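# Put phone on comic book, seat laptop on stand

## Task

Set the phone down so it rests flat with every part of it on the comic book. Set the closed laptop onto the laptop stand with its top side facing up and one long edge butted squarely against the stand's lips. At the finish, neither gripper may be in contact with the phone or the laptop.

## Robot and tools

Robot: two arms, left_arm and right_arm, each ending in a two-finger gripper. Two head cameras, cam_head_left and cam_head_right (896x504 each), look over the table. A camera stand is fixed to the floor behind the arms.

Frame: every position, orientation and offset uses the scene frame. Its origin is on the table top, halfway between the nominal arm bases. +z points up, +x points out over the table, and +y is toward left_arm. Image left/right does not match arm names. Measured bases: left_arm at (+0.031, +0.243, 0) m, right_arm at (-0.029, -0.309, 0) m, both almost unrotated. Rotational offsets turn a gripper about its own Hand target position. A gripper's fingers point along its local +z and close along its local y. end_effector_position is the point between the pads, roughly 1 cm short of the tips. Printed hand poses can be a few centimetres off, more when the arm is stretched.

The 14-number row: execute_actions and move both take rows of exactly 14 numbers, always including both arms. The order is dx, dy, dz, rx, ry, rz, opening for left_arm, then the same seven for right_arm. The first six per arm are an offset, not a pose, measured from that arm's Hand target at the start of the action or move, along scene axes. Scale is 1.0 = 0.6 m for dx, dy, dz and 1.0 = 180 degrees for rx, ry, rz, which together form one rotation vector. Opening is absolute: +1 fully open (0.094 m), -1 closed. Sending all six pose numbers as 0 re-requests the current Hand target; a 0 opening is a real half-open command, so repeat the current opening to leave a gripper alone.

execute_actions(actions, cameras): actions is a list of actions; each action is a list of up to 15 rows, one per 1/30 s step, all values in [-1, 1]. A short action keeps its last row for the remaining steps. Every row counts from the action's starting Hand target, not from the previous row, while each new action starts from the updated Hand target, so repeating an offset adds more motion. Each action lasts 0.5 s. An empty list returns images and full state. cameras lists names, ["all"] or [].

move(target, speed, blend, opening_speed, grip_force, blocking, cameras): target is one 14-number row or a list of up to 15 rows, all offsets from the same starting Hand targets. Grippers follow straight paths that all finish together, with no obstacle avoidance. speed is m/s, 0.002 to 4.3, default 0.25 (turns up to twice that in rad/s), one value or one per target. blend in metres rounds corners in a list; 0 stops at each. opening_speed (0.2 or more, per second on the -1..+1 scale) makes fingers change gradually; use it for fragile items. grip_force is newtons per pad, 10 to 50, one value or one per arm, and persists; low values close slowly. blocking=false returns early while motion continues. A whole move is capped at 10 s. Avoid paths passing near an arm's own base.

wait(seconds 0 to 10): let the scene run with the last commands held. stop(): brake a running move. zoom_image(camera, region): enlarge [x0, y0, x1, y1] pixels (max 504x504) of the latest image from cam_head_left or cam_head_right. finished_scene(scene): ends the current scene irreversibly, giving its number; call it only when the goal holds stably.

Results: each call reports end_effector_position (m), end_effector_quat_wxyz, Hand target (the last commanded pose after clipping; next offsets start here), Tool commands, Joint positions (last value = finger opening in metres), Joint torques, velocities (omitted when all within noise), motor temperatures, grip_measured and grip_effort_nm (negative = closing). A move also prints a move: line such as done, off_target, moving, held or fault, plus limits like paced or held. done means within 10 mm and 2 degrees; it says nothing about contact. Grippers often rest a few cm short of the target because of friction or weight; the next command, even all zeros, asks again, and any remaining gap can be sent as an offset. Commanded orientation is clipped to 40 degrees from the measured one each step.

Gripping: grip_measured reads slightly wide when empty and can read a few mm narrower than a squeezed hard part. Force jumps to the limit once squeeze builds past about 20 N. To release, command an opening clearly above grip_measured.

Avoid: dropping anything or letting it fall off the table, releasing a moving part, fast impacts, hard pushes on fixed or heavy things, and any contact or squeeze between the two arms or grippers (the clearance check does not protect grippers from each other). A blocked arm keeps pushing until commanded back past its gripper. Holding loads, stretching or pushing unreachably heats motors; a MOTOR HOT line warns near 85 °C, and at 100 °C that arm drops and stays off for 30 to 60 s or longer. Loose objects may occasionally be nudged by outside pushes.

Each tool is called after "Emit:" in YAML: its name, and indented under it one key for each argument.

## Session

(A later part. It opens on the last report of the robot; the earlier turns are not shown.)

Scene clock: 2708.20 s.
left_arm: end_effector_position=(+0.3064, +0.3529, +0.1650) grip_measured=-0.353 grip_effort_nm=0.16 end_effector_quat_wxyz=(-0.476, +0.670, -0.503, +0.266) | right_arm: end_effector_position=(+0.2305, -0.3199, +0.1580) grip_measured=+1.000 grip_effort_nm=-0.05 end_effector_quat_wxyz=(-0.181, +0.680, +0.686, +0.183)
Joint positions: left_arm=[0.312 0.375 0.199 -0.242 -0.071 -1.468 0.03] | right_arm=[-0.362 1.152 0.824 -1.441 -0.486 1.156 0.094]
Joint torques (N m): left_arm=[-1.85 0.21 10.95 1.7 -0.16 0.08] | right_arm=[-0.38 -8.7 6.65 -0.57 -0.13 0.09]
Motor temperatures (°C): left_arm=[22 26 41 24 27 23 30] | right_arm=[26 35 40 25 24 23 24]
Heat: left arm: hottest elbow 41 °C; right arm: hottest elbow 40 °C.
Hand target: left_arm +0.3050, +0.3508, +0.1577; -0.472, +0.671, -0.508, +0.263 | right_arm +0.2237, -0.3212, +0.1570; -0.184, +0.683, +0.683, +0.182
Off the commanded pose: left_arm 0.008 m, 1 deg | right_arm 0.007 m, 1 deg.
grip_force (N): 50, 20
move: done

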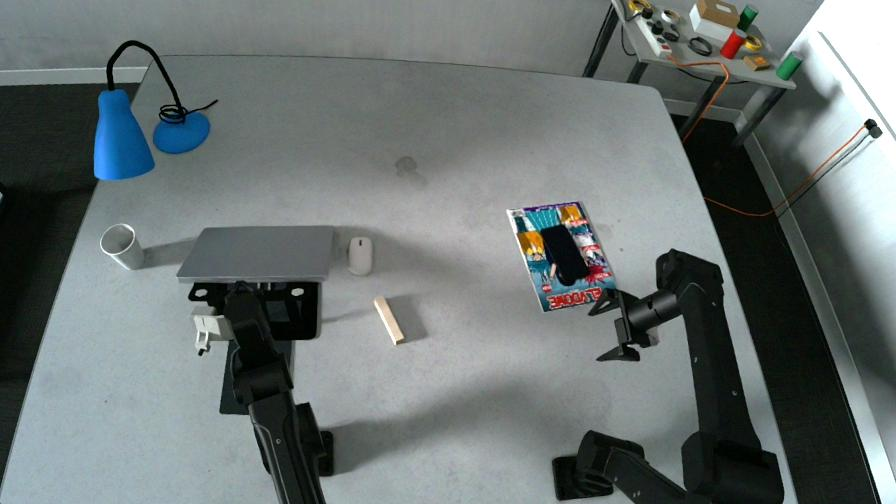

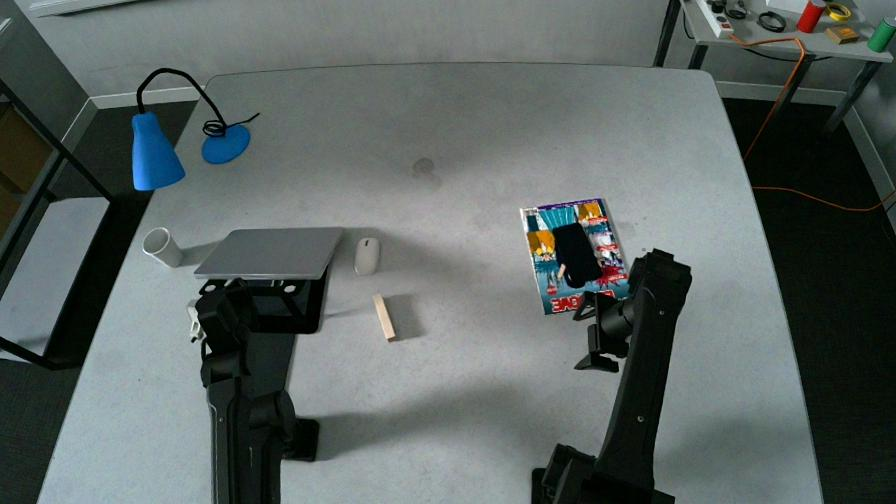

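Emit:
move:
  target: [-0.085, -0.037, 0.045, 0, 0, 0, -0.35, 0, 0, 0, 0, 0, 0, 1.0]
  speed: 0.08
  cameras: ["all"]

Emit:
zoom_image:
  camera: "cam_head_left"
  region: [150, 190, 350, 350]

Emit:
zoom_image:
  camera: "cam_head_right"
  region: [160, 190, 360, 350]

Scene clock: 2725.97 s.
left_arm: end_effector_position=(+0.2540, +0.3323, +0.1620) grip_measured=-0.352 grip_effort_nm=0.13 end_effector_quat_wxyz=(-0.461, +0.679, -0.513, +0.250) | right_arm: end_effector_position=(+0.2305, -0.3199, +0.1580) grip_measured=+1.000 grip_effort_nm=-0.05 end_effector_quat_wxyz=(-0.181, +0.680, +0.686, +0.183)
Joint positions: left_arm=[0.274 0.014 0.199 -0.654 -0.112 -1.477 0.03] | right_arm=[-0.362 1.152 0.824 -1.441 -0.486 1.156 0.094]
Joint torques (N m): left_arm=[-2.26 1.67 15.2 1.25 -0.23 0.05] | right_arm=[-0.32 -8.76 6.63 -0.58 -0.13 0.09]
Heat: left arm: hottest elbow 40 °C; right arm: hottest elbow 40 °C.
Hand target: left_arm +0.2540, +0.3286, +0.1847; -0.472, +0.671, -0.508, +0.263 | right_arm +0.2237, -0.3212, +0.1570; -0.184, +0.683, +0.683, +0.182
Off the commanded pose: left_arm 0.023 m, 2 deg | right_arm 0.007 m, 1 deg.
grip_force (N): 50, 20
move: off_target (left_arm)

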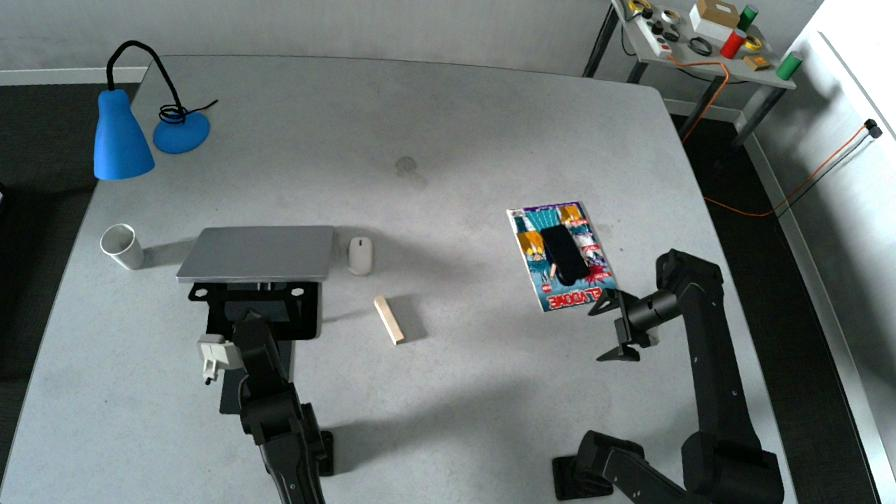

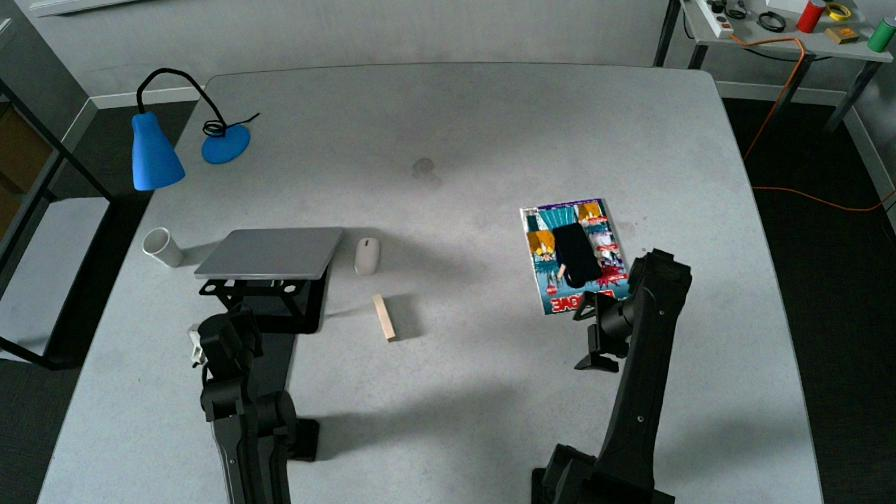

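Scaled by 2.520.

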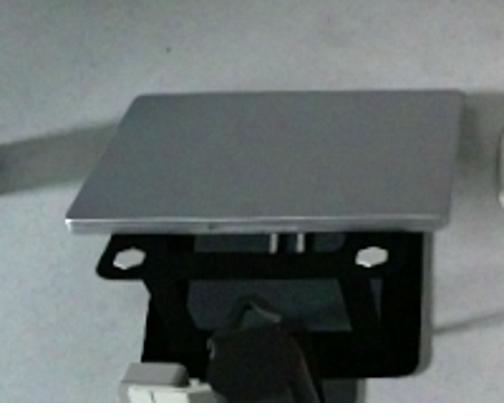

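Scaled by 2.520.

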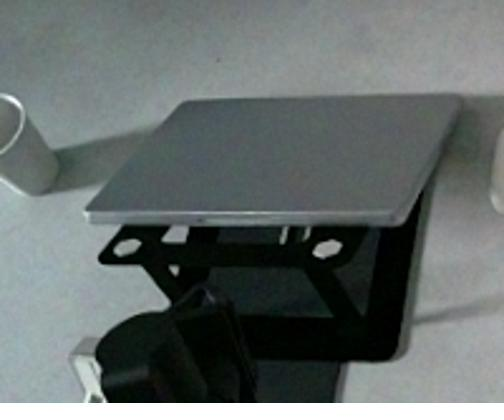

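Emit:
zoom_image:
  camera: "cam_head_left"
  region: [220, 215, 320, 245]

Emit:
zoom_image:
  camera: "cam_head_right"
  region: [240, 215, 340, 245]

Scaled by 5.040.

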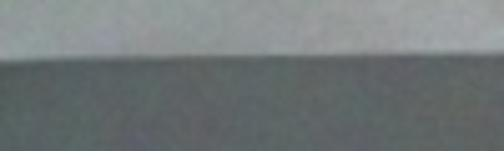

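Scaled by 5.040.

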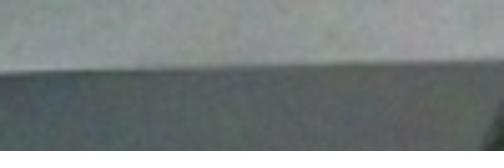

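Emit:
zoom_image:
  camera: "cam_head_left"
  region: [490, 190, 640, 330]

Scaled by 3.360.

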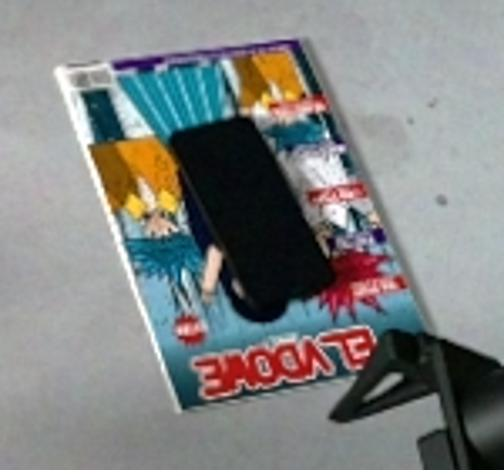

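Emit:
finished_scene:
  scene: 1

The scene is finished: the task was done.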